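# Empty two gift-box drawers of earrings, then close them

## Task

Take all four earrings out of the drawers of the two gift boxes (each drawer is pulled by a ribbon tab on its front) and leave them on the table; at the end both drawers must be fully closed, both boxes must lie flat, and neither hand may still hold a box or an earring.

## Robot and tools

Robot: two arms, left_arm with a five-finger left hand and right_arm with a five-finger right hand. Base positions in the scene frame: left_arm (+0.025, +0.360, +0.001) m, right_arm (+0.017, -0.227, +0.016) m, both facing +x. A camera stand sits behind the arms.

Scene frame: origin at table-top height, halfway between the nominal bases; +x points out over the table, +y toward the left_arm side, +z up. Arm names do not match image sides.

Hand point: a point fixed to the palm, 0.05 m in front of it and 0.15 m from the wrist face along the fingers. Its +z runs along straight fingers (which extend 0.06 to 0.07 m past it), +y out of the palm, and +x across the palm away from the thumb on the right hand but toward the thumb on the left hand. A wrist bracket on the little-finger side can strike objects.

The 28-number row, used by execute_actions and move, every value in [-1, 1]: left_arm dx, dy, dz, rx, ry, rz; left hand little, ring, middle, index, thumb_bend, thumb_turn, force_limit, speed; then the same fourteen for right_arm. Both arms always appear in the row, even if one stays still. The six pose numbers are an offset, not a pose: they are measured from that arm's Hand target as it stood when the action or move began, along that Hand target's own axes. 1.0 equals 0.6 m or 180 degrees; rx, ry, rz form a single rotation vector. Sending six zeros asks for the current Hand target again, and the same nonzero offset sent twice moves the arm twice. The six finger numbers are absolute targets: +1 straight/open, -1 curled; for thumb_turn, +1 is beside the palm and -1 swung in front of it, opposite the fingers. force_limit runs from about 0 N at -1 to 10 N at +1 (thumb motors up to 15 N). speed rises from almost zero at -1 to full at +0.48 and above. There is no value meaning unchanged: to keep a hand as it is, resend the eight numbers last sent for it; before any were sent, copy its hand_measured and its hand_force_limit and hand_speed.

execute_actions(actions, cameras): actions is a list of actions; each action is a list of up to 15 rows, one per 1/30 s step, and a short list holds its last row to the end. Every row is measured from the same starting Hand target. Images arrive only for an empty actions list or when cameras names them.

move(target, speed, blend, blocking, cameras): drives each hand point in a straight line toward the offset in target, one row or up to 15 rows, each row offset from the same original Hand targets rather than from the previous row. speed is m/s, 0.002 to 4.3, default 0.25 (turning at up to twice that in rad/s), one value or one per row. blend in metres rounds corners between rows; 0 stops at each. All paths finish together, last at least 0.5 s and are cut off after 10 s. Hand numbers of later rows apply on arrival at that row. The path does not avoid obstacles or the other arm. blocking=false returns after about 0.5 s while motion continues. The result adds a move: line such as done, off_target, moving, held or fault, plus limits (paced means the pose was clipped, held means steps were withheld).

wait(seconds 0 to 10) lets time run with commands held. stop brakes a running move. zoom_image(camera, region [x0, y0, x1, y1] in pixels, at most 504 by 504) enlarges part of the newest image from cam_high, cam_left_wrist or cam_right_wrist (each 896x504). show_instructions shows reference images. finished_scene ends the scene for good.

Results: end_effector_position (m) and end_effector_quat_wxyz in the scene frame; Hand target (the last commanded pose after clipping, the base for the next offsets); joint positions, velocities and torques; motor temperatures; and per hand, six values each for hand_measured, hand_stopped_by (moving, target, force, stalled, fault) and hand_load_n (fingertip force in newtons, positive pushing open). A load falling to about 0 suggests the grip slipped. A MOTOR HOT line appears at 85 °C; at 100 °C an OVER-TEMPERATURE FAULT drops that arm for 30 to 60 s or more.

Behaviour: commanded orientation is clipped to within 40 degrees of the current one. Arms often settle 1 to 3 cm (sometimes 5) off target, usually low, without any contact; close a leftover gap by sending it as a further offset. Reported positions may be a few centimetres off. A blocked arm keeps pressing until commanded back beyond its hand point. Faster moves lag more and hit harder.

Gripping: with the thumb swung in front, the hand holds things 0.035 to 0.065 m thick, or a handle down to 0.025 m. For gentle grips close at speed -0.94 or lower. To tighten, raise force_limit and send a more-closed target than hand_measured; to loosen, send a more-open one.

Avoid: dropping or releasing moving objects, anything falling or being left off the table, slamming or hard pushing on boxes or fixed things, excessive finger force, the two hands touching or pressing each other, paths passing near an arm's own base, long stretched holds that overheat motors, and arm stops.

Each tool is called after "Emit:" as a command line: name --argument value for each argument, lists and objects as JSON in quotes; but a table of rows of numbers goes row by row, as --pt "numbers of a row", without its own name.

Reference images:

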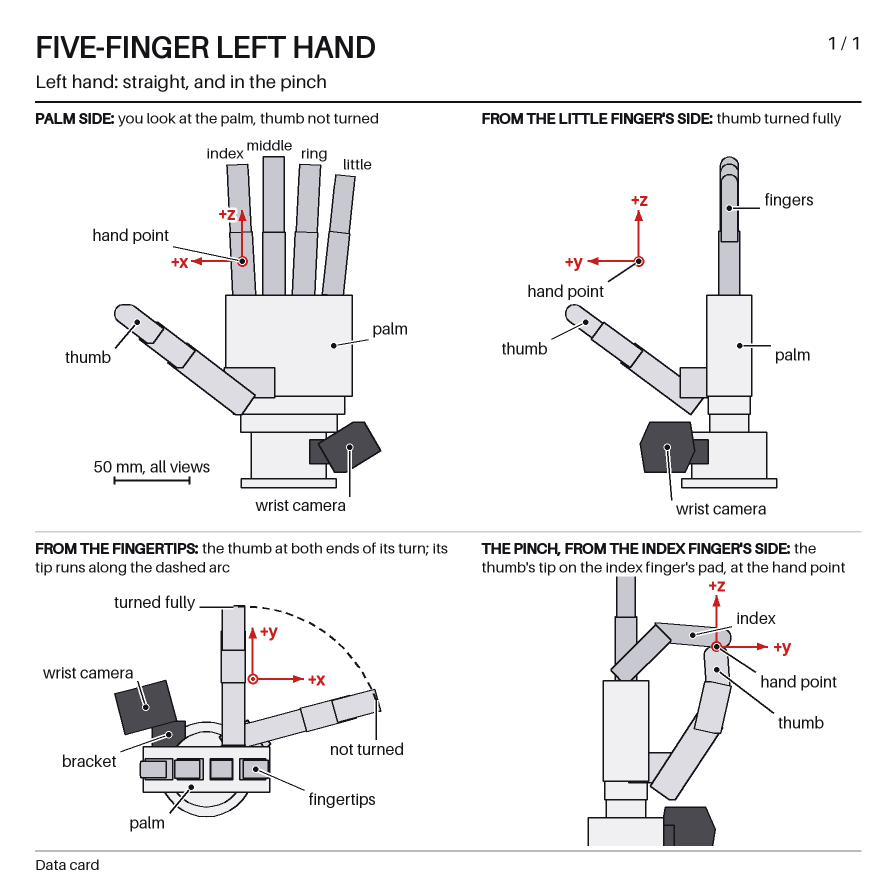

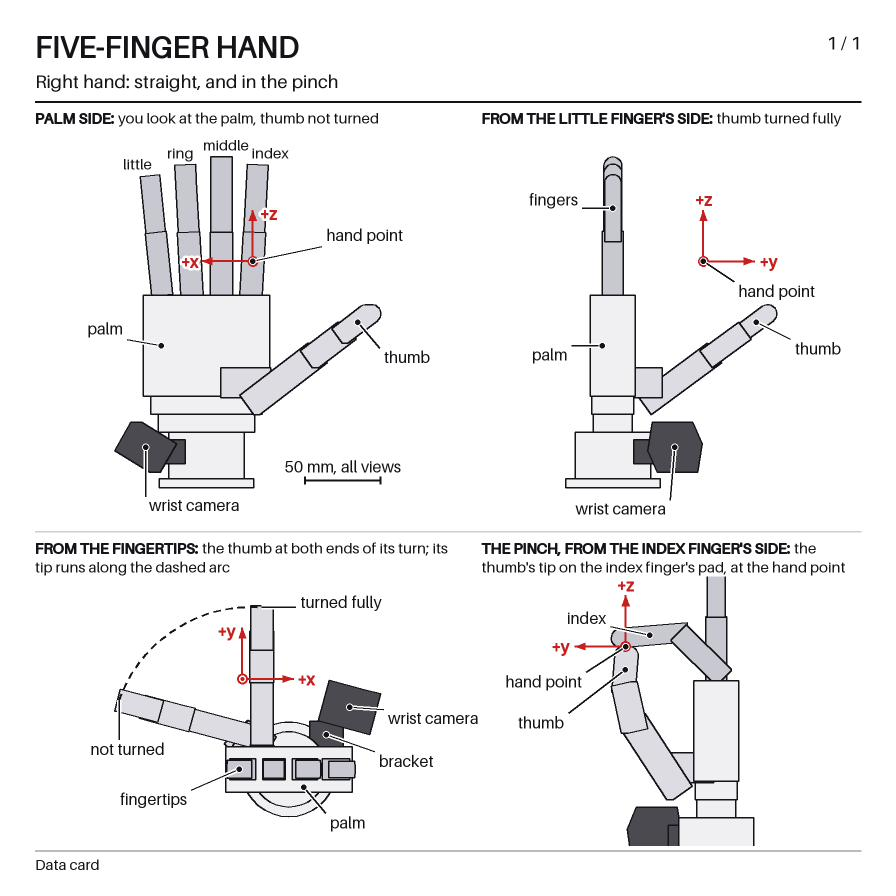

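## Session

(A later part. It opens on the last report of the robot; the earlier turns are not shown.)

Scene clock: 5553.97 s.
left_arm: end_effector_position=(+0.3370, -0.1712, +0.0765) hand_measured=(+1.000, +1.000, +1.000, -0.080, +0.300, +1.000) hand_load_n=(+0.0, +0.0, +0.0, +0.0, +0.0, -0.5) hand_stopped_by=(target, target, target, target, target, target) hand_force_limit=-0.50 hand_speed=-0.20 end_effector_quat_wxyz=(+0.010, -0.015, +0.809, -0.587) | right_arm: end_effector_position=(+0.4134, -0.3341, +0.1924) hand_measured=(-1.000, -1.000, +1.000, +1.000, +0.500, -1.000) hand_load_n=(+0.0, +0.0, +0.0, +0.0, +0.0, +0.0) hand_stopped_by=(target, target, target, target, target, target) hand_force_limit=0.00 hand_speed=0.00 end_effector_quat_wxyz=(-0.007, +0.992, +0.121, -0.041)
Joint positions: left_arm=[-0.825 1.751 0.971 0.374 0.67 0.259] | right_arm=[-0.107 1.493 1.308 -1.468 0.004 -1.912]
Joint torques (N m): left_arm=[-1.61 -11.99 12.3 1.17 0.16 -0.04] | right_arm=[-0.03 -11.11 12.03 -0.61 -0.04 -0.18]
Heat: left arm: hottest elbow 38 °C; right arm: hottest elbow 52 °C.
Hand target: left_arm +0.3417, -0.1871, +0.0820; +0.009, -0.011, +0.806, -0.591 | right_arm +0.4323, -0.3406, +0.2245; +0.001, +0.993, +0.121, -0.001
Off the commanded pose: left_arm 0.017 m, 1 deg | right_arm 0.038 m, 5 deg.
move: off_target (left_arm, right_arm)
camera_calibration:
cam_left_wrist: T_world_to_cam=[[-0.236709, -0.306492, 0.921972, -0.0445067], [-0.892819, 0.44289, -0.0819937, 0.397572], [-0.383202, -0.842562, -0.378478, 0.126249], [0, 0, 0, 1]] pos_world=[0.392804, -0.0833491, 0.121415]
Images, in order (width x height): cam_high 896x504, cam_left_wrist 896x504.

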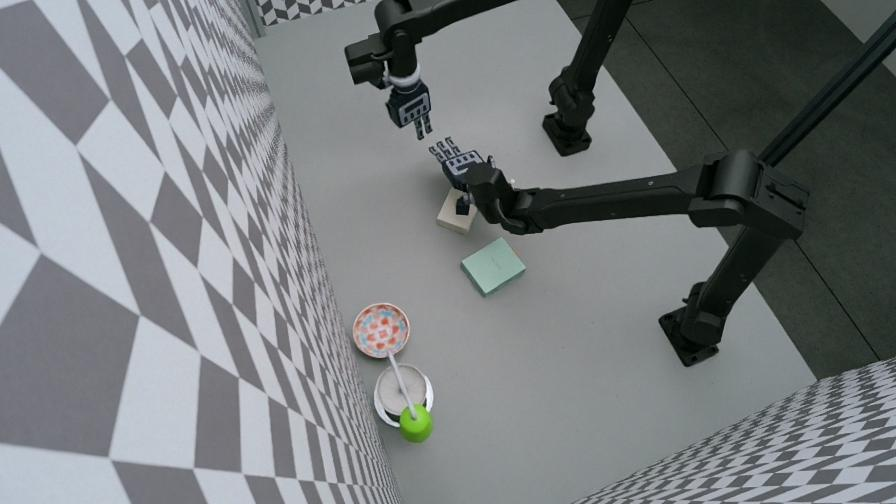

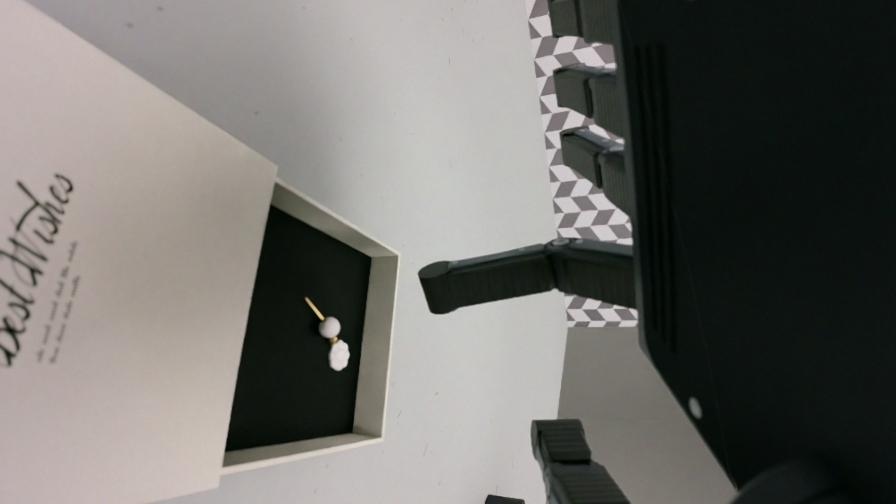

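Emit:
move --target '[0.0093,0.0205,0.0177,0,0,0,1,1,1,-0.08,0.3,-0.47,-0.5,0,0,0,0,0,0,0,-1,-1,1,1,0.5,-1,0,0]' --speed 0.04 --cameras '["cam_left_wrist"]'

Emit:
zoom_image --camera "cam_left_wrist" --region '[260, 180, 500, 400]'

Scene clock: 5569.80 s.
left_arm: end_effector_position=(+0.3306, -0.1770, +0.0596) hand_measured=(+1.000, +1.000, +1.000, -0.080, +0.300, -0.470) hand_load_n=(+0.0, +0.0, +0.0, +0.0, +0.0, +0.0) hand_stopped_by=(target, target, target, target, target, target) hand_force_limit=-0.50 hand_speed=0.00 end_effector_quat_wxyz=(+0.004, -0.018, +0.813, -0.581) | right_arm: end_effector_position=(+0.4134, -0.3341, +0.1924) hand_measured=(-1.000, -1.000, +1.000, +1.000, +0.500, -1.000) hand_load_n=(+0.0, +0.0, +0.0, +0.0, -0.5, +0.0) hand_stopped_by=(target, target, target, target, target, target) hand_force_limit=0.00 hand_speed=0.00 end_effector_quat_wxyz=(-0.007, +0.992, +0.121, -0.041)
Joint positions: left_arm=[-0.842 1.785 0.971 0.393 0.655 0.251] | right_arm=[-0.107 1.493 1.308 -1.468 0.004 -1.912]
Joint torques (N m): left_arm=[-1.73 -12.45 11.48 1.96 0.13 -0.02] | right_arm=[0.03 -11.16 12.04 -0.61 -0.04 -0.18]
Heat: left arm: hottest elbow 38 °C; right arm: hottest elbow 52 °C.
Hand target: left_arm +0.3363, -0.1936, +0.0671; +0.009, -0.012, +0.806, -0.591 | right_arm +0.4323, -0.3406, +0.2245; +0.001, +0.993, +0.121, -0.001
Off the commanded pose: left_arm 0.019 m, 2 deg | right_arm 0.038 m, 5 deg.
move: off_target (left_arm, right_arm)
camera_calibration:
cam_left_wrist: T_world_to_cam=[[-0.224902, -0.319841, 0.920392, -0.0383168], [-0.893356, 0.444808, -0.0637222, 0.392465], [-0.389016, -0.836569, -0.38577, 0.115935], [0, 0, 0, 1]] pos_world=[0.387094, -0.0898395, 0.104999]
Images, in order (width x height): cam_left_wrist 896x504.

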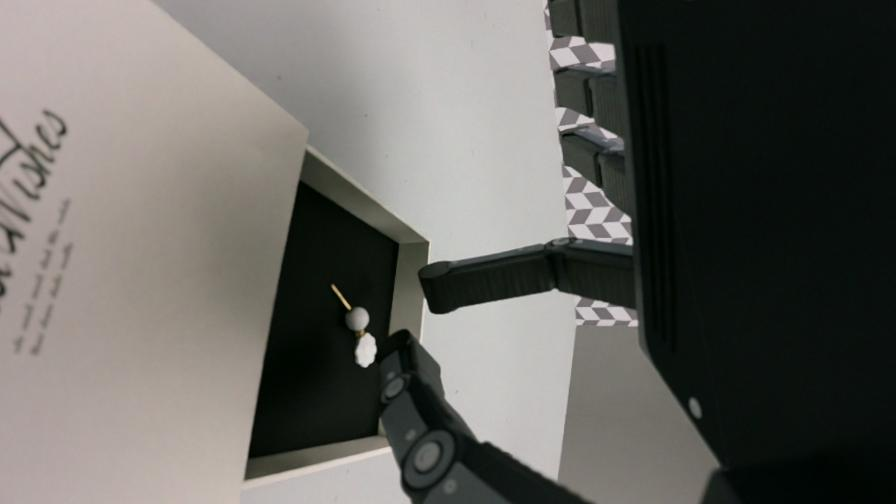

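Scaled by 2.100 from the camera's 896x504 image, which has a finer 1280x720 frame.

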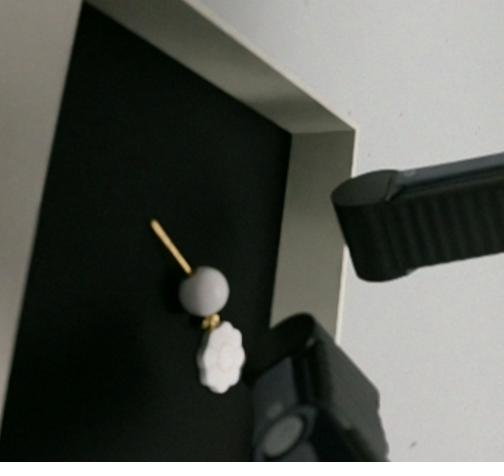

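Emit:
move --target '[-0.0018,0.0152,0.007,0,0,0,1,1,1,-0.08,0.3,-0.47,-0.5,0,0,0,0,0,0,0,-1,-1,1,1,0.5,-1,0,0]' --speed 0.03 --cameras '["cam_left_wrist"]'

Emit:
zoom_image --camera "cam_left_wrist" --region '[300, 220, 500, 400]'

Scene clock: 5609.97 s.
left_arm: end_effector_position=(+0.3317, -0.1782, +0.0499) hand_measured=(+1.000, +1.000, +1.000, -0.080, +0.300, -0.470) hand_load_n=(+0.0, +0.0, +0.0, +0.0, +0.0, +0.0) hand_stopped_by=(target, target, target, target, target, target) hand_force_limit=-0.50 hand_speed=0.00 end_effector_quat_wxyz=(+0.004, -0.018, +0.813, -0.581) | right_arm: end_effector_position=(+0.4134, -0.3341, +0.1924) hand_measured=(-1.000, -1.000, +1.000, +1.000, +0.500, -1.000) hand_load_n=(+0.0, +0.0, +0.0, +0.0, +0.0, +0.0) hand_stopped_by=(target, target, target, target, target, target) hand_force_limit=0.00 hand_speed=0.00 end_effector_quat_wxyz=(-0.007, +0.992, +0.121, -0.041)
Joint positions: left_arm=[-0.842 1.809 0.971 0.417 0.655 0.251] | right_arm=[-0.107 1.493 1.308 -1.468 0.004 -1.912]
Joint torques (N m): left_arm=[-1.2 -12.81 11.19 1.98 0.11 -0.04] | right_arm=[-0.03 -11.11 12.01 -0.59 -0.05 -0.18]
Heat: left arm: hottest elbow 39 °C; right arm: hottest elbow 52 °C.
Hand target: left_arm +0.3374, -0.1949, +0.0570; +0.009, -0.012, +0.806, -0.591 | right_arm +0.4323, -0.3406, +0.2245; +0.001, +0.993, +0.121, -0.001
Off the commanded pose: left_arm 0.019 m, 2 deg | right_arm 0.038 m, 5 deg.
move: off_target (left_arm, right_arm)
camera_calibration:
cam_left_wrist: T_world_to_cam=[[-0.224902, -0.319841, 0.920392, -0.0295574], [-0.893356, 0.444808, -0.0637222, 0.393408], [-0.389016, -0.836569, -0.38577, 0.111533], [0, 0, 0, 1]] pos_world=[0.388194, -0.0911395, 0.0952993]
Images, in order (width x height): cam_left_wrist 896x504.

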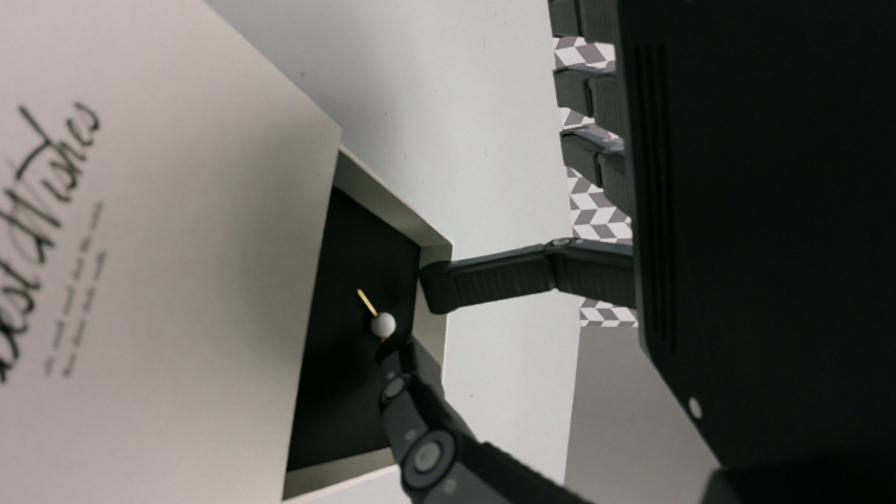

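Scaled by 2.520 from the camera's 896x504 image, which has a finer 1280x720 frame.

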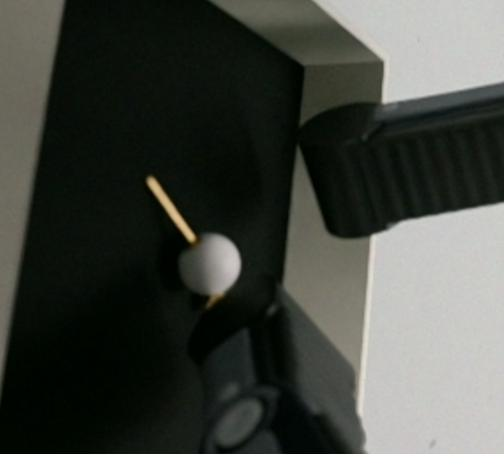

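Emit:
move --target '[0,0.0149,0.0047,0,0,0,1,1,1,-0.08,0.3,-0.47,-0.5,0,0,0,0,0,0,0,-1,-1,1,1,0.5,-1,0,0]' --speed 0.02 --cameras '["cam_left_wrist"]'

Emit:
zoom_image --camera "cam_left_wrist" --region '[300, 220, 500, 400]'

Scene clock: 5633.97 s.
left_arm: end_effector_position=(+0.3331, -0.1797, +0.0429) hand_measured=(+1.000, +1.000, +1.000, -0.080, +0.300, -0.470) hand_load_n=(+0.0, +0.0, +0.0, +0.0, +0.0, +0.0) hand_stopped_by=(target, target, target, target, target, target) hand_force_limit=-0.50 hand_speed=0.00 end_effector_quat_wxyz=(+0.006, -0.017, +0.812, -0.583) | right_arm: end_effector_position=(+0.4134, -0.3341, +0.1924) hand_measured=(-1.000, -1.000, +1.000, +1.000, +0.500, -1.000) hand_load_n=(+0.0, +0.0, +0.0, +0.0, +0.0, +0.0) hand_stopped_by=(target, target, target, target, target, target) hand_force_limit=0.00 hand_speed=0.00 end_effector_quat_wxyz=(-0.007, +0.992, +0.121, -0.041)
Joint positions: left_arm=[-0.842 1.828 0.971 0.441 0.655 0.251] | right_arm=[-0.107 1.493 1.308 -1.468 0.004 -1.912]
Joint torques (N m): left_arm=[-1.32 -12.51 10.86 2.02 0.12 -0.02] | right_arm=[-0.09 -11.28 12.01 -0.62 -0.05 -0.18]
Heat: left arm: hottest elbow 39 °C; right arm: hottest elbow 52 °C.
Hand target: left_arm +0.3375, -0.1949, +0.0477; +0.009, -0.012, +0.806, -0.591 | right_arm +0.4323, -0.3406, +0.2245; +0.001, +0.993, +0.121, -0.001
Off the commanded pose: left_arm 0.016 m, 1 deg | right_arm 0.038 m, 5 deg.
move: off_target (left_arm, right_arm)
camera_calibration:
cam_left_wrist: T_world_to_cam=[[-0.227883, -0.316443, 0.920833, -0.0217361], [-0.893128, 0.444596, -0.068242, 0.394899], [-0.387804, -0.837973, -0.38394, 0.107411], [0, 0, 0, 1]] pos_world=[0.389396, -0.0924416, 0.0882032]
Images, in order (width x height): cam_left_wrist 896x504.

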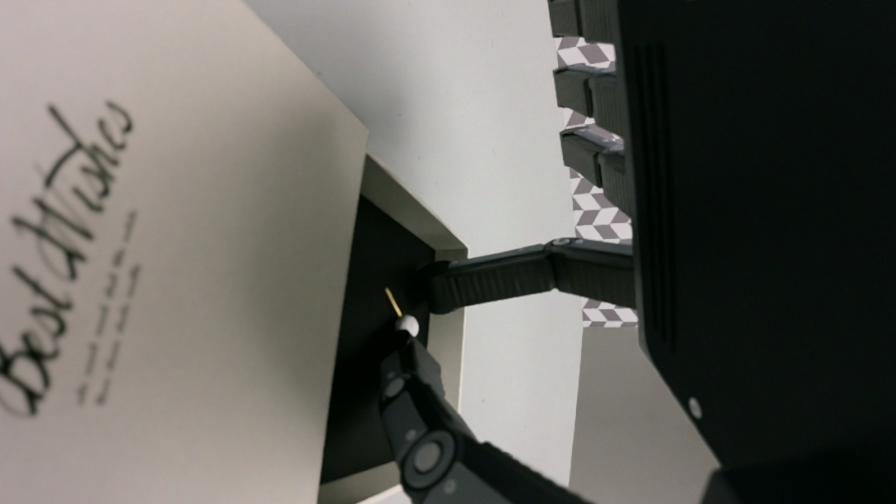

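Scaled by 2.520 from the camera's 896x504 image, which has a finer 1280x720 frame.

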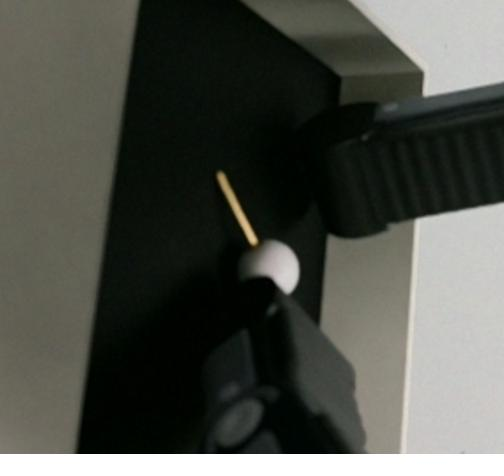

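Emit:
move --target '[0.001,0.005,0.0025,0,0,0,1,1,1,-0.08,0.3,-0.47,-0.5,0,0,0,0,0,0,0,-1,-1,1,1,0.5,-1,0,0]' --speed 0.02 --cameras '["cam_left_wrist"]'

Emit:
zoom_image --camera "cam_left_wrist" --region '[300, 220, 500, 400]'

Scene clock: 5644.83 s.
left_arm: end_effector_position=(+0.3335, -0.1805, +0.0413) hand_measured=(+1.000, +1.000, +1.000, -0.080, +0.300, -0.470) hand_load_n=(+0.0, +0.0, -0.5, +0.0, +0.0, +0.0) hand_stopped_by=(target, target, target, target, target, target) hand_force_limit=-0.50 hand_speed=0.00 end_effector_quat_wxyz=(+0.007, -0.017, +0.812, -0.584) | right_arm: end_effector_position=(+0.4134, -0.3341, +0.1924) hand_measured=(-1.000, -1.000, +1.000, +1.000, +0.500, -1.000) hand_load_n=(+0.0, +0.0, +0.0, +0.0, +0.0, +0.0) hand_stopped_by=(target, target, target, target, target, target) hand_force_limit=0.00 hand_speed=0.00 end_effector_quat_wxyz=(-0.007, +0.992, +0.121, -0.041)
Joint positions: left_arm=[-0.842 1.833 0.971 0.45 0.654 0.25] | right_arm=[-0.107 1.493 1.308 -1.468 0.004 -1.912]
Joint torques (N m): left_arm=[-1.73 -12.51 10.61 1.91 0.11 0] | right_arm=[-0.03 -11.16 12.03 -0.59 -0.05 -0.18]
Heat: left arm: hottest elbow 39 °C; right arm: hottest elbow 52 °C.
Hand target: left_arm +0.3369, -0.1954, +0.0445; +0.009, -0.012, +0.806, -0.591 | right_arm +0.4323, -0.3406, +0.2245; +0.001, +0.993, +0.121, -0.001
Off the commanded pose: left_arm 0.016 m, 1 deg | right_arm 0.038 m, 5 deg.
move: off_target (left_arm, right_arm)
camera_calibration:
cam_left_wrist: T_world_to_cam=[[-0.229235, -0.314179, 0.921273, -0.0195962], [-0.893295, 0.443841, -0.0709114, 0.395546], [-0.38662, -0.839224, -0.382398, 0.10566], [0, 0, 0, 1]] pos_world=[0.389698, -0.0930438, 0.0865065]
Images, in order (width x height): cam_left_wrist 896x504.

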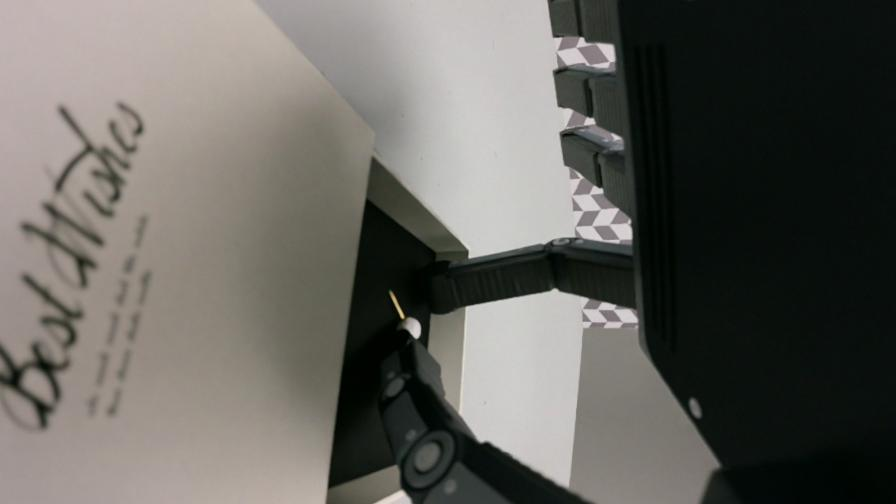

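Scaled by 2.520 from the camera's 896x504 image, which has a finer 1280x720 frame.

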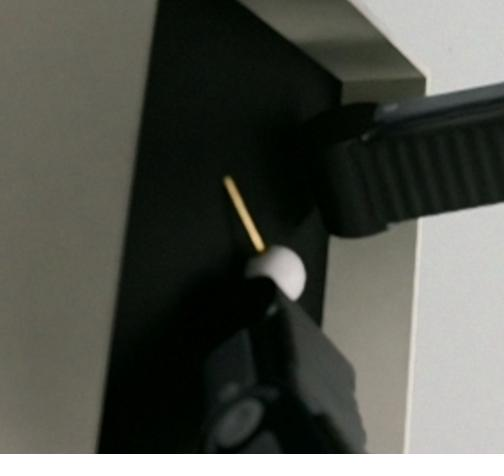

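Emit:
move --target '[0,0,0,0,0,0,1,1,1,-0.38,0.3,-0.47,-0.5,-0.94,0,0,0,0,0,0,-1,-1,1,1,0.5,-1,0,0]' --cameras '["cam_left_wrist"]'

Emit:
zoom_image --camera "cam_left_wrist" --region '[300, 220, 500, 400]'

Scene clock: 5653.37 s.
left_arm: end_effector_position=(+0.3335, -0.1805, +0.0413) hand_measured=(+1.000, +1.000, +1.000, -0.254, +0.300, -0.470) hand_load_n=(+0.0, +0.0, +0.0, +3.0, +2.5, +0.0) hand_stopped_by=(target, target, target, force, target, target) hand_force_limit=-0.50 hand_speed=-0.94 end_effector_quat_wxyz=(+0.007, -0.017, +0.812, -0.584) | right_arm: end_effector_position=(+0.4134, -0.3341, +0.1924) hand_measured=(-1.000, -1.000, +1.000, +1.000, +0.500, -1.000) hand_load_n=(+0.0, +0.0, +0.0, +0.0, +0.0, +0.0) hand_stopped_by=(target, target, target, target, target, target) hand_force_limit=0.00 hand_speed=0.00 end_effector_quat_wxyz=(-0.007, +0.992, +0.121, -0.041)
Joint positions: left_arm=[-0.842 1.833 0.971 0.45 0.654 0.25] | right_arm=[-0.107 1.493 1.308 -1.468 0.004 -1.912]
Joint torques (N m): left_arm=[-1.55 -12.45 10.65 1.88 0.14 -0.03] | right_arm=[-0.03 -11.11 12 -0.59 -0.04 -0.18]
Heat: left arm: hottest elbow 39 °C; right arm: hottest elbow 52 °C.
Hand target: left_arm +0.3369, -0.1954, +0.0445; +0.009, -0.011, +0.806, -0.591 | right_arm +0.4323, -0.3406, +0.2245; +0.001, +0.993, +0.121, -0.001
Off the commanded pose: left_arm 0.016 m, 1 deg | right_arm 0.038 m, 5 deg.
move: off_target (left_arm, right_arm)
camera_calibration:
cam_left_wrist: T_world_to_cam=[[-0.229235, -0.314179, 0.921273, -0.0195962], [-0.893295, 0.443841, -0.0709114, 0.395546], [-0.38662, -0.839224, -0.382398, 0.10566], [0, 0, 0, 1]] pos_world=[0.389698, -0.0930438, 0.0865065]
Images, in order (width x height): cam_left_wrist 896x504.

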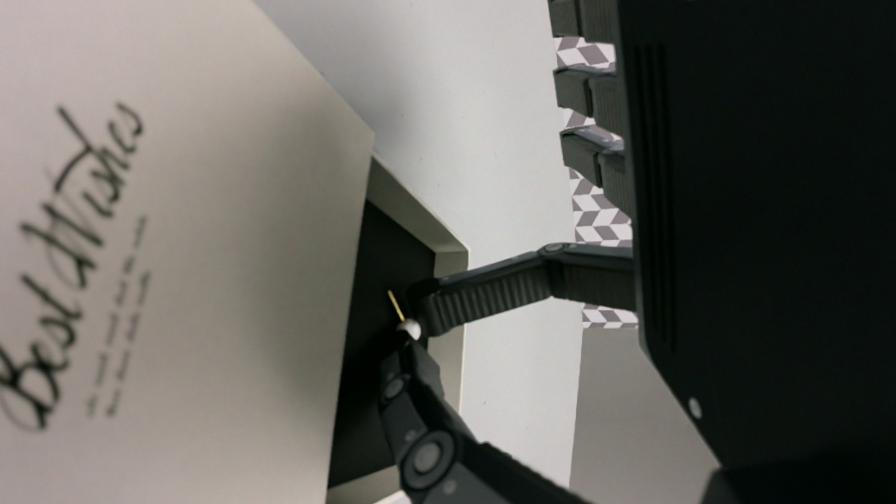

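Scaled by 2.520 from the camera's 896x504 image, which has a finer 1280x720 frame.

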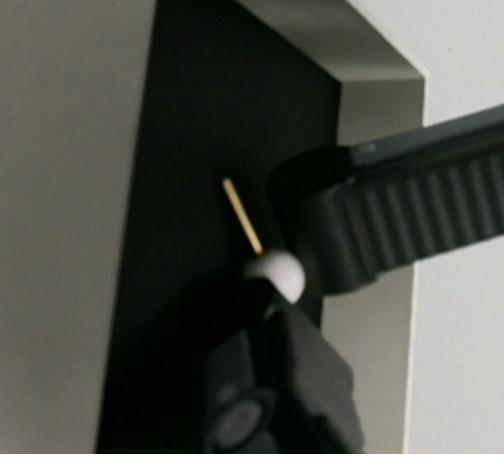

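Gripped (−.254). Lift.

Emit:
move --pt "0 -0.0477 -0.0151 0 0 0 1 1 1 -0.38 0.3 -0.47 -0.5 -0.94 0 0 0 0 0 0 -1 -1 1 1 0.5 -1 0 0" --pt "0 -0.0715 -0.0226 0 0 0 1 1 1 -0.38 0.3 -0.47 -0.5 -0.94 0 0 0 0 0 0 -1 -1 1 1 0.5 -1 0 0" --speed '[0.02,0.04]' --blend '[0.004,0]' --cameras '["cam_left_wrist","cam_high"]'

Scene clock: 5661.53 s.
left_arm: end_effector_position=(+0.3317, -0.1784, +0.0671) hand_measured=(+1.000, +1.000, +1.000, -0.254, +0.300, -0.470) hand_load_n=(-0.5, +0.0, +0.0, +3.0, +2.5, -0.5) hand_stopped_by=(target, target, target, force, target, target) hand_force_limit=-0.50 hand_speed=-0.94 end_effector_quat_wxyz=(+0.002, -0.021, +0.815, -0.579) | right_arm: end_effector_position=(+0.4134, -0.3341, +0.1924) hand_measured=(-1.000, -1.000, +1.000, +1.000, +0.500, -1.000) hand_load_n=(+0.0, +0.0, +0.0, +0.0, -0.5, +0.0) hand_stopped_by=(target, target, target, target, target, target) hand_force_limit=0.00 hand_speed=0.00 end_effector_quat_wxyz=(-0.007, +0.992, +0.121, -0.041)
Joint positions: left_arm=[-0.842 1.773 0.986 0.358 0.654 0.249] | right_arm=[-0.107 1.493 1.308 -1.468 0.004 -1.912]
Joint torques (N m): left_arm=[-1.67 -14.15 12 1.13 0.11 -0.02] | right_arm=[0.03 -11.16 12.03 -0.58 -0.05 -0.18]
Heat: left arm: hottest elbow 39 °C; right arm: hottest elbow 52 °C.
Hand target: left_arm +0.3368, -0.1953, +0.0892; +0.009, -0.012, +0.807, -0.591 | right_arm +0.4323, -0.3406, +0.2245; +0.001, +0.993, +0.121, -0.001
Off the commanded pose: left_arm 0.029 m, 2 deg | right_arm 0.038 m, 5 deg.
move: off_target (left_arm, right_arm)
camera_calibration:
cam_left_wrist: T_world_to_cam=[[-0.217598, -0.326157, 0.919931, -0.0490128], [-0.894408, 0.443961, -0.0541567, 0.394123], [-0.39075, -0.834578, -0.388322, 0.119131], [0, 0, 0, 1]] pos_world=[0.388392, -0.0915368, 0.112694]
Images, in order (width x height): cam_high 896x504, cam_left_wrist 896x504.

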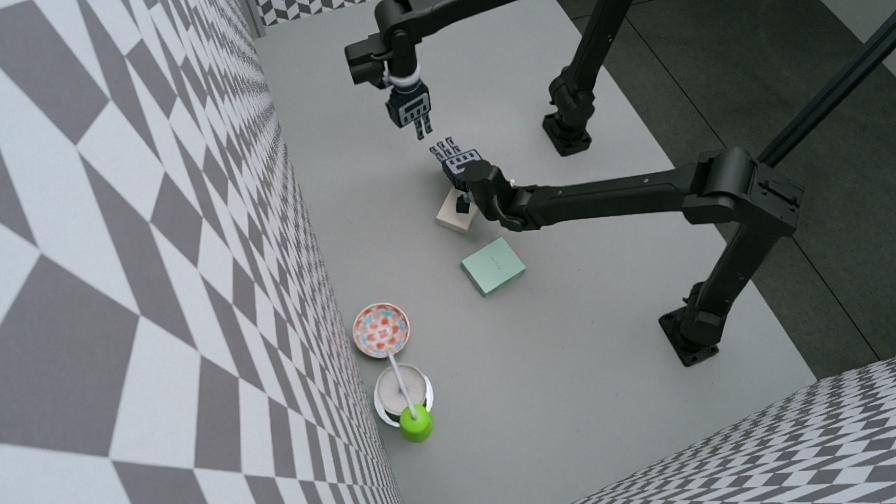

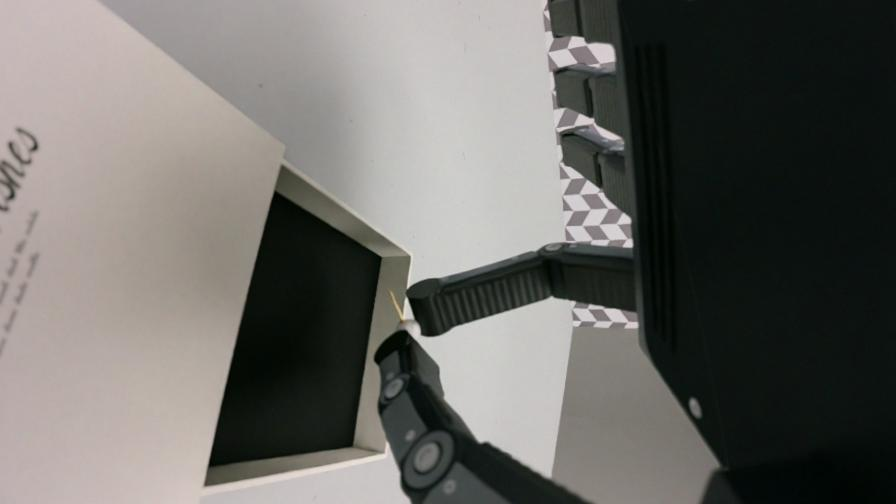

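Emit:
move --pt "0 -0.0318 -0.01 0 0 0 1 1 1 -0.38 0.3 -0.47 -0.5 -0.94 0 0 0 0 0 0 -1 -1 1 1 0.5 -1 0 0" --pt "0.1518 0.0227 -0.1548 0 0 0 1 1 1 -0.38 0.3 -0.47 -0.5 -0.94 0 0 0 0 0 0 -1 -1 1 1 0.5 -1 0 0" --speed '[0.04,0.1]' --blend '[0.01,0]' --cameras '["cam_left_wrist"]'

Scene clock: 5684.23 s.
left_arm: end_effector_position=(+0.2494, -0.1039, +0.1010) hand_measured=(+1.000, +1.000, +1.000, -0.254, +0.300, -0.470) hand_load_n=(+0.0, +0.0, +0.0, +2.5, +2.5, +0.0) hand_stopped_by=(target, target, target, force, target, target) hand_force_limit=-0.50 hand_speed=-0.94 end_effector_quat_wxyz=(+0.010, -0.015, +0.810, -0.587) | right_arm: end_effector_position=(+0.4134, -0.3341, +0.1924) hand_measured=(-1.000, -1.000, +1.000, +1.000, +0.500, -1.000) hand_load_n=(+0.0, +0.0, +0.0, +0.0, +0.0, -0.5) hand_stopped_by=(target, target, target, target, target, target) hand_force_limit=0.00 hand_speed=0.00 end_effector_quat_wxyz=(-0.007, +0.992, +0.121, -0.041)
Joint positions: left_arm=[-0.873 1.461 0.682 0.384 0.626 0.238] | right_arm=[-0.107 1.493 1.308 -1.468 0.004 -1.912]
Joint torques (N m): left_arm=[-1.44 -10.58 7.41 2.09 0.1 0] | right_arm=[0.03 -11.16 12.01 -0.59 -0.05 -0.18]
Heat: left arm: hottest elbow 40 °C; right arm: hottest elbow 52 °C.
Hand target: left_arm +0.2432, -0.1054, +0.1044; +0.009, -0.012, +0.806, -0.591 | right_arm +0.4323, -0.3406, +0.2245; +0.001, +0.993, +0.121, -0.001
Off the commanded pose: left_arm 0.007 m, 1 deg | right_arm 0.038 m, 5 deg.
move: off_target (right_arm); blend cut to 0.0098 m at target 1
camera_calibration:
cam_left_wrist: T_world_to_cam=[[-0.23675, -0.308113, 0.921421, -0.0673556], [-0.892424, 0.443892, -0.0808672, 0.291486], [-0.384095, -0.841443, -0.380059, 0.159125], [0, 0, 0, 1]] pos_world=[0.305302, -0.016247, 0.146111]
Images, in order (width x height): cam_left_wrist 896x504.

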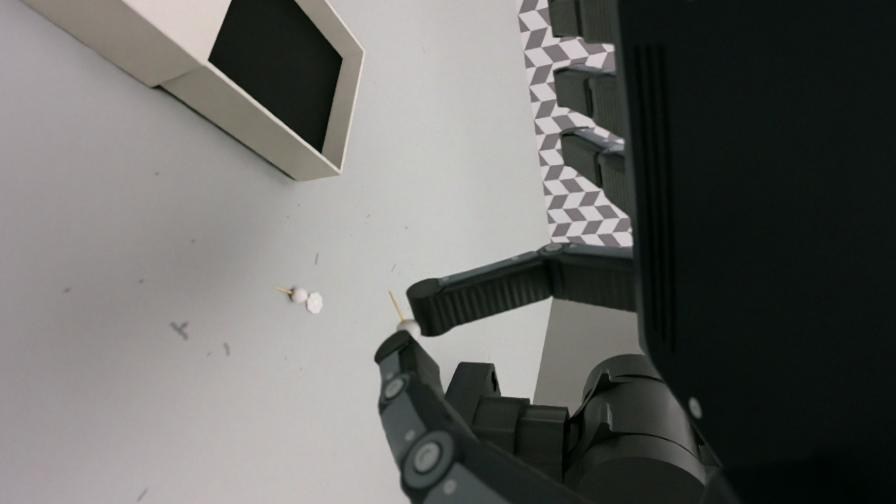

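Emit:
move --target '[0.0077,0.1155,0.0153,0,0,0,1,1,1,-0.38,0.3,-0.47,-0.5,-0.94,0,0,0,0,0,0,-1,-1,1,1,0.5,-1,0,0]' --speed 0.06 --cameras '["cam_left_wrist"]'

Scene clock: 5696.37 s.
left_arm: end_effector_position=(+0.2414, -0.0950, +0.0424) hand_measured=(+1.000, +1.000, +1.000, -0.254, +0.300, -0.470) hand_load_n=(+0.0, +0.0, +0.0, +2.5, +2.5, +0.0) hand_stopped_by=(target, target, target, force, target, target) hand_force_limit=-0.50 hand_speed=-0.94 end_effector_quat_wxyz=(+0.014, -0.010, +0.805, -0.593) | right_arm: end_effector_position=(+0.4134, -0.3341, +0.1924) hand_measured=(-1.000, -1.000, +1.000, +1.000, +0.500, -1.000) hand_load_n=(+0.0, +0.0, +0.0, +0.0, +0.0, +0.0) hand_stopped_by=(target, target, target, target, target, target) hand_force_limit=0.00 hand_speed=0.00 end_effector_quat_wxyz=(-0.007, +0.992, +0.121, -0.041)
Joint positions: left_arm=[-0.873 1.601 0.594 0.633 0.628 0.237] | right_arm=[-0.107 1.493 1.308 -1.468 0.004 -1.912]
Joint torques (N m): left_arm=[-0.62 -9.05 5.93 2.07 0.34 -0.03] | right_arm=[0.03 -11.22 12.01 -0.59 -0.05 -0.18]
Heat: left arm: hottest elbow 40 °C; right arm: hottest elbow 52 °C.
Hand target: left_arm +0.2382, -0.0934, +0.0354; +0.009, -0.012, +0.806, -0.591 | right_arm +0.4323, -0.3406, +0.2245; +0.001, +0.993, +0.121, -0.001
Off the commanded pose: left_arm 0.008 m, 1 deg | right_arm 0.038 m, 5 deg.
move: off_target (right_arm)
camera_calibration:
cam_left_wrist: T_world_to_cam=[[-0.248128, -0.293091, 0.923326, -0.00845232], [-0.890518, 0.4442, -0.098309, 0.275891], [-0.381328, -0.846631, -0.371221, 0.139817], [0, 0, 0, 1]] pos_world=[0.296905, -0.00665445, 0.0868299]
Images, in order (width x height): cam_left_wrist 896x504.

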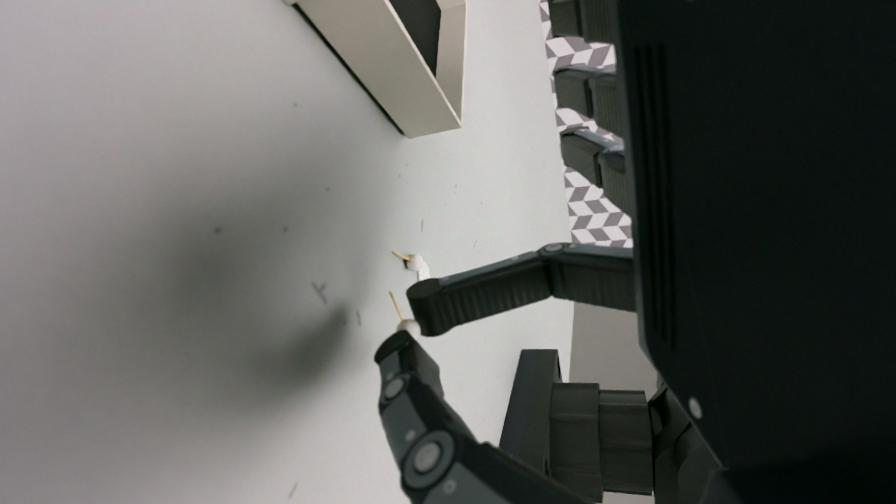

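Emit:
move --target '[0,0.0254,0.008,0,0,0,1,1,1,-0.38,0.3,-0.47,-0.5,-0.94,0,0,0,0,0,0,-1,-1,1,1,0.5,-1,0,0]' --speed 0.03

Scene clock: 5707.27 s.
left_arm: end_effector_position=(+0.2417, -0.0955, +0.0276) hand_measured=(+1.000, +1.000, +1.000, -0.254, +0.300, -0.470) hand_load_n=(+0.0, +0.0, +0.0, +2.5, +2.5, -0.5) hand_stopped_by=(target, target, target, force, target, target) hand_force_limit=-0.50 hand_speed=-0.94 end_effector_quat_wxyz=(+0.014, -0.010, +0.804, -0.594) | right_arm: end_effector_position=(+0.4134, -0.3341, +0.1924) hand_measured=(-1.000, -1.000, +1.000, +1.000, +0.500, -1.000) hand_load_n=(+0.0, +0.0, +0.0, +0.0, +0.0, +0.0) hand_stopped_by=(target, target, target, target, target, target) hand_force_limit=0.00 hand_speed=0.00 end_effector_quat_wxyz=(-0.007, +0.992, +0.121, -0.041)
Joint positions: left_arm=[-0.873 1.651 0.587 0.692 0.629 0.237] | right_arm=[-0.107 1.493 1.308 -1.468 0.004 -1.912]
Joint torques (N m): left_arm=[-0.97 -9.23 5.46 1.92 0.31 0.01] | right_arm=[0.03 -11.34 12.01 -0.59 -0.04 -0.17]
Heat: left arm: hottest elbow 39 °C; right arm: hottest elbow 52 °C.
Hand target: left_arm +0.2382, -0.0934, +0.0194; +0.009, -0.012, +0.806, -0.591 | right_arm +0.4323, -0.3406, +0.2245; +0.001, +0.993, +0.121, -0.001
Off the commanded pose: left_arm 0.009 m, 1 deg | right_arm 0.038 m, 5 deg.
move: off_target (right_arm)

Open, then lift (in one call).

Emit:
move --pt "0 0 0 0 0 0 1 1 1 -0.05 0.3 -0.47 -0.5 -0.8 0 0 0 0 0 0 -1 -1 1 1 0.5 -1 0 0" --pt "0 -0.135 -0.045 0 0 0 1 1 1 -0.05 0.3 -0.47 -0.5 -0.8 0 0 0 0 0 0 -1 -1 1 1 0.5 -1 0 0" --speed '[0.06,0.06]' --cameras '["cam_left_wrist","cam_high"]'

Scene clock: 5716.03 s.
left_arm: end_effector_position=(+0.2276, -0.0791, +0.0847) hand_measured=(+1.000, +1.000, +1.000, -0.050, +0.300, -0.470) hand_load_n=(+0.0, +0.0, +0.0, +0.0, +0.0, +0.0) hand_stopped_by=(target, target, target, target, target, target) hand_force_limit=-0.50 hand_speed=-0.80 end_effector_quat_wxyz=(+0.000, -0.019, +0.816, -0.578) | right_arm: end_effector_position=(+0.4134, -0.3341, +0.1924) hand_measured=(-1.000, -1.000, +1.000, +1.000, +0.500, -1.000) hand_load_n=(+0.0, +0.5, +0.0, +0.0, +0.0, +0.0) hand_stopped_by=(target, target, target, target, target, target) hand_force_limit=0.00 hand_speed=0.00 end_effector_quat_wxyz=(-0.007, +0.992, +0.121, -0.041)
Joint positions: left_arm=[-0.873 1.42 0.595 0.402 0.631 0.237] | right_arm=[-0.107 1.493 1.308 -1.468 0.004 -1.912]
Joint torques (N m): left_arm=[-0.79 -9.29 11.71 1.14 0.33 0] | right_arm=[-0.15 -11.11 12.03 -0.62 -0.04 -0.17]
Heat: left arm: hottest elbow 39 °C; right arm: hottest elbow 52 °C.
Hand target: left_arm +0.2381, -0.0921, +0.1049; +0.009, -0.012, +0.806, -0.591 | right_arm +0.4323, -0.3406, +0.2245; +0.001, +0.993, +0.121, -0.001
Off the commanded pose: left_arm 0.026 m, 2 deg | right_arm 0.038 m, 5 deg.
move: off_target (left_arm, right_arm)
camera_calibration:
cam_left_wrist: T_world_to_cam=[[-0.219914, -0.325575, 0.919586, -0.0549396], [-0.89179, 0.449187, -0.0542346, 0.257688], [-0.395409, -0.832005, -0.389127, 0.169598], [0, 0, 0, 1]] pos_world=[0.284782, 0.00746898, 0.130492]
Images, in order (width x height): cam_high 896x504, cam_left_wrist 896x504.

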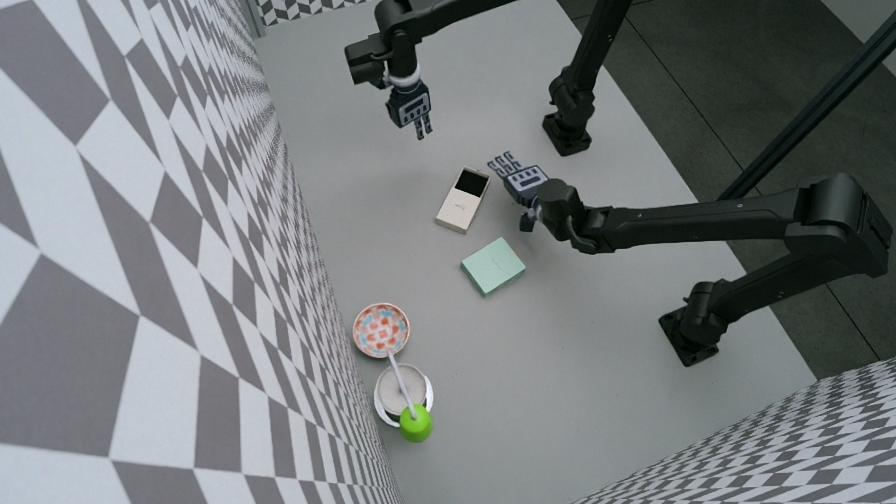

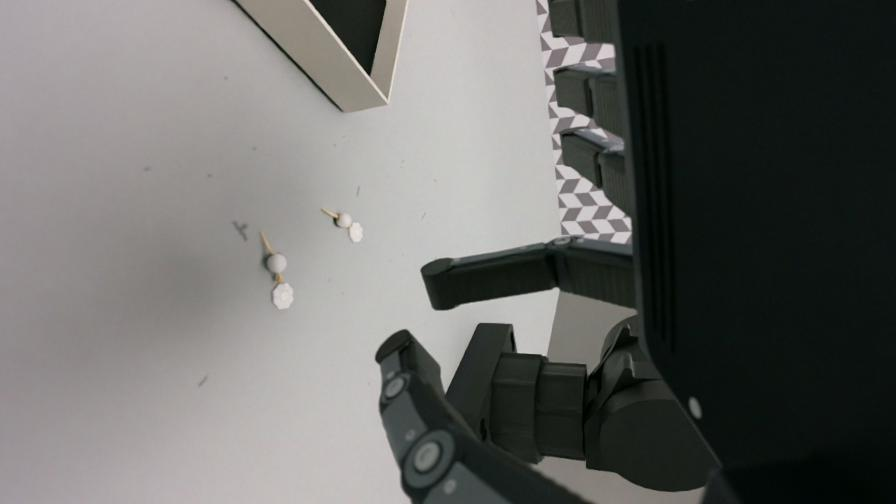

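Emit:
zoom_image --camera "cam_high" --region '[420, 150, 540, 250]'

Scaled by 4.200 from the camera's 896x504 image, which has a finer 1280x720 frame.

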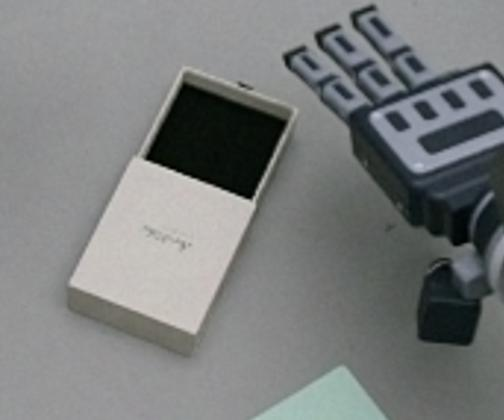

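Emit:
move --target '[-0.3373,0.019,-0.0323,0,0,0,1,1,1,-0.08,0.3,-0.47,-0.5,0,-0.2747,-0.2223,0.1075,0,0,0.3306,-1,1,-1,1,0.5,1,0,0]' --speed 0.15 --cameras '["cam_left_wrist","cam_high","cam_right_wrist"]'

Scene clock: 5764.13 s.
left_arm: end_effector_position=(+0.4214, -0.0597, +0.0937) hand_measured=(+1.000, +1.000, +1.000, -0.080, +0.300, -0.470) hand_load_n=(+0.0, +0.0, +0.0, +0.0, +0.0, +0.0) hand_stopped_by=(target, target, target, target, target, target) hand_force_limit=-0.50 hand_speed=0.00 end_effector_quat_wxyz=(+0.000, -0.016, +0.809, -0.587) | right_arm: end_effector_position=(+0.2397, -0.2541, +0.1588) hand_measured=(-1.000, +1.000, -1.000, +1.000, +0.500, +1.000) hand_load_n=(+0.0, +0.0, +0.0, +0.0, +0.0, +0.0) hand_stopped_by=(target, target, target, target, target, target) hand_force_limit=0.00 hand_speed=0.00 end_effector_quat_wxyz=(+0.004, +0.921, -0.388, -0.012)
Joint positions: left_arm=[-0.537 1.709 1.002 0.152 0.941 0.443] | right_arm=[-0.035 1.134 0.889 -1.351 -0.001 -0.797]
Joint torques (N m): left_arm=[-0.32 -11.52 12.49 0.8 0.54 0.13] | right_arm=[1.67 -6.12 6.72 0.1 0.06 0.05]
Heat: left arm: hottest elbow 39 °C; right arm: hottest elbow 52 °C.
Hand target: left_arm +0.4397, -0.0642, +0.1000; +0.009, -0.012, +0.806, -0.591 | right_arm +0.2400, -0.2508, +0.1604; +0.001, +0.922, -0.388, -0.001
Off the commanded pose: left_arm 0.020 m, 1 deg | right_arm 0.004 m, 1 deg.
move: off_target (left_arm)
camera_calibration:
cam_left_wrist: T_world_to_cam=[[-0.223689, -0.303597, 0.926171, -0.0118695], [-0.889179, 0.452722, -0.0663528, 0.422541], [-0.399154, -0.838374, -0.371221, 0.265345], [0, 0, 0, 1]] pos_world=[0.478973, 0.0275608, 0.137532]
cam_right_wrist: T_world_to_cam=[[-0.5026, -0.864397, 0.0145144, -0.10157], [-0.79034, 0.466214, 0.3975, 0.265835], [-0.350365, 0.188312, -0.917487, 0.388968], [0, 0, 0, 1]] pos_world=[0.295332, -0.28498, 0.252678]

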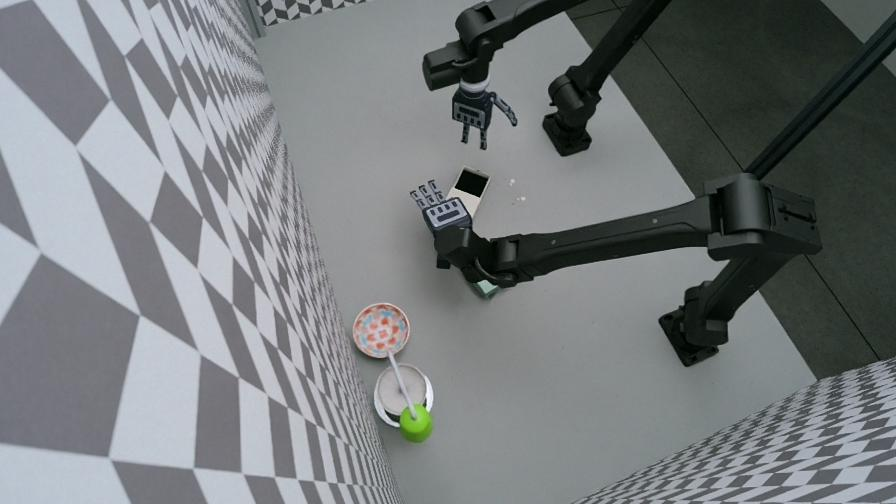

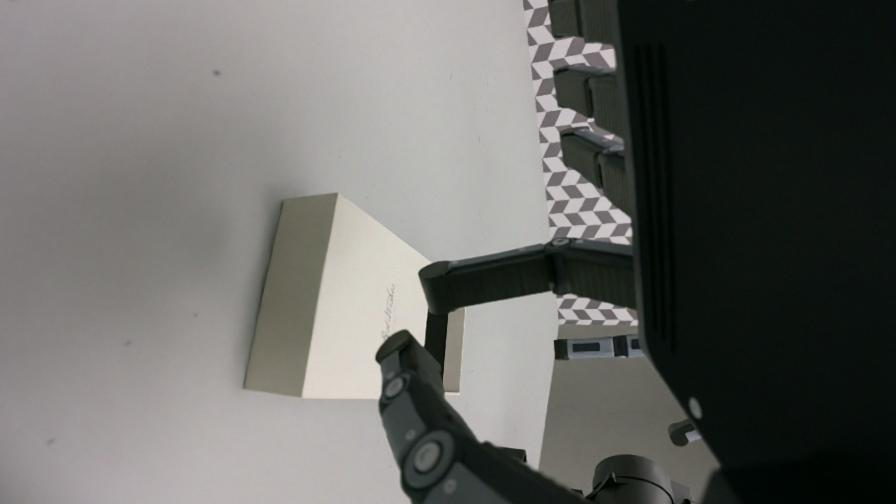

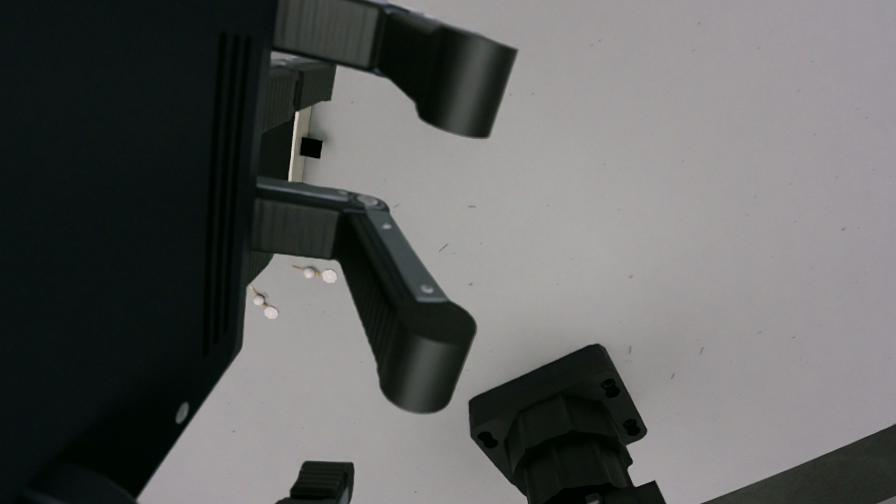

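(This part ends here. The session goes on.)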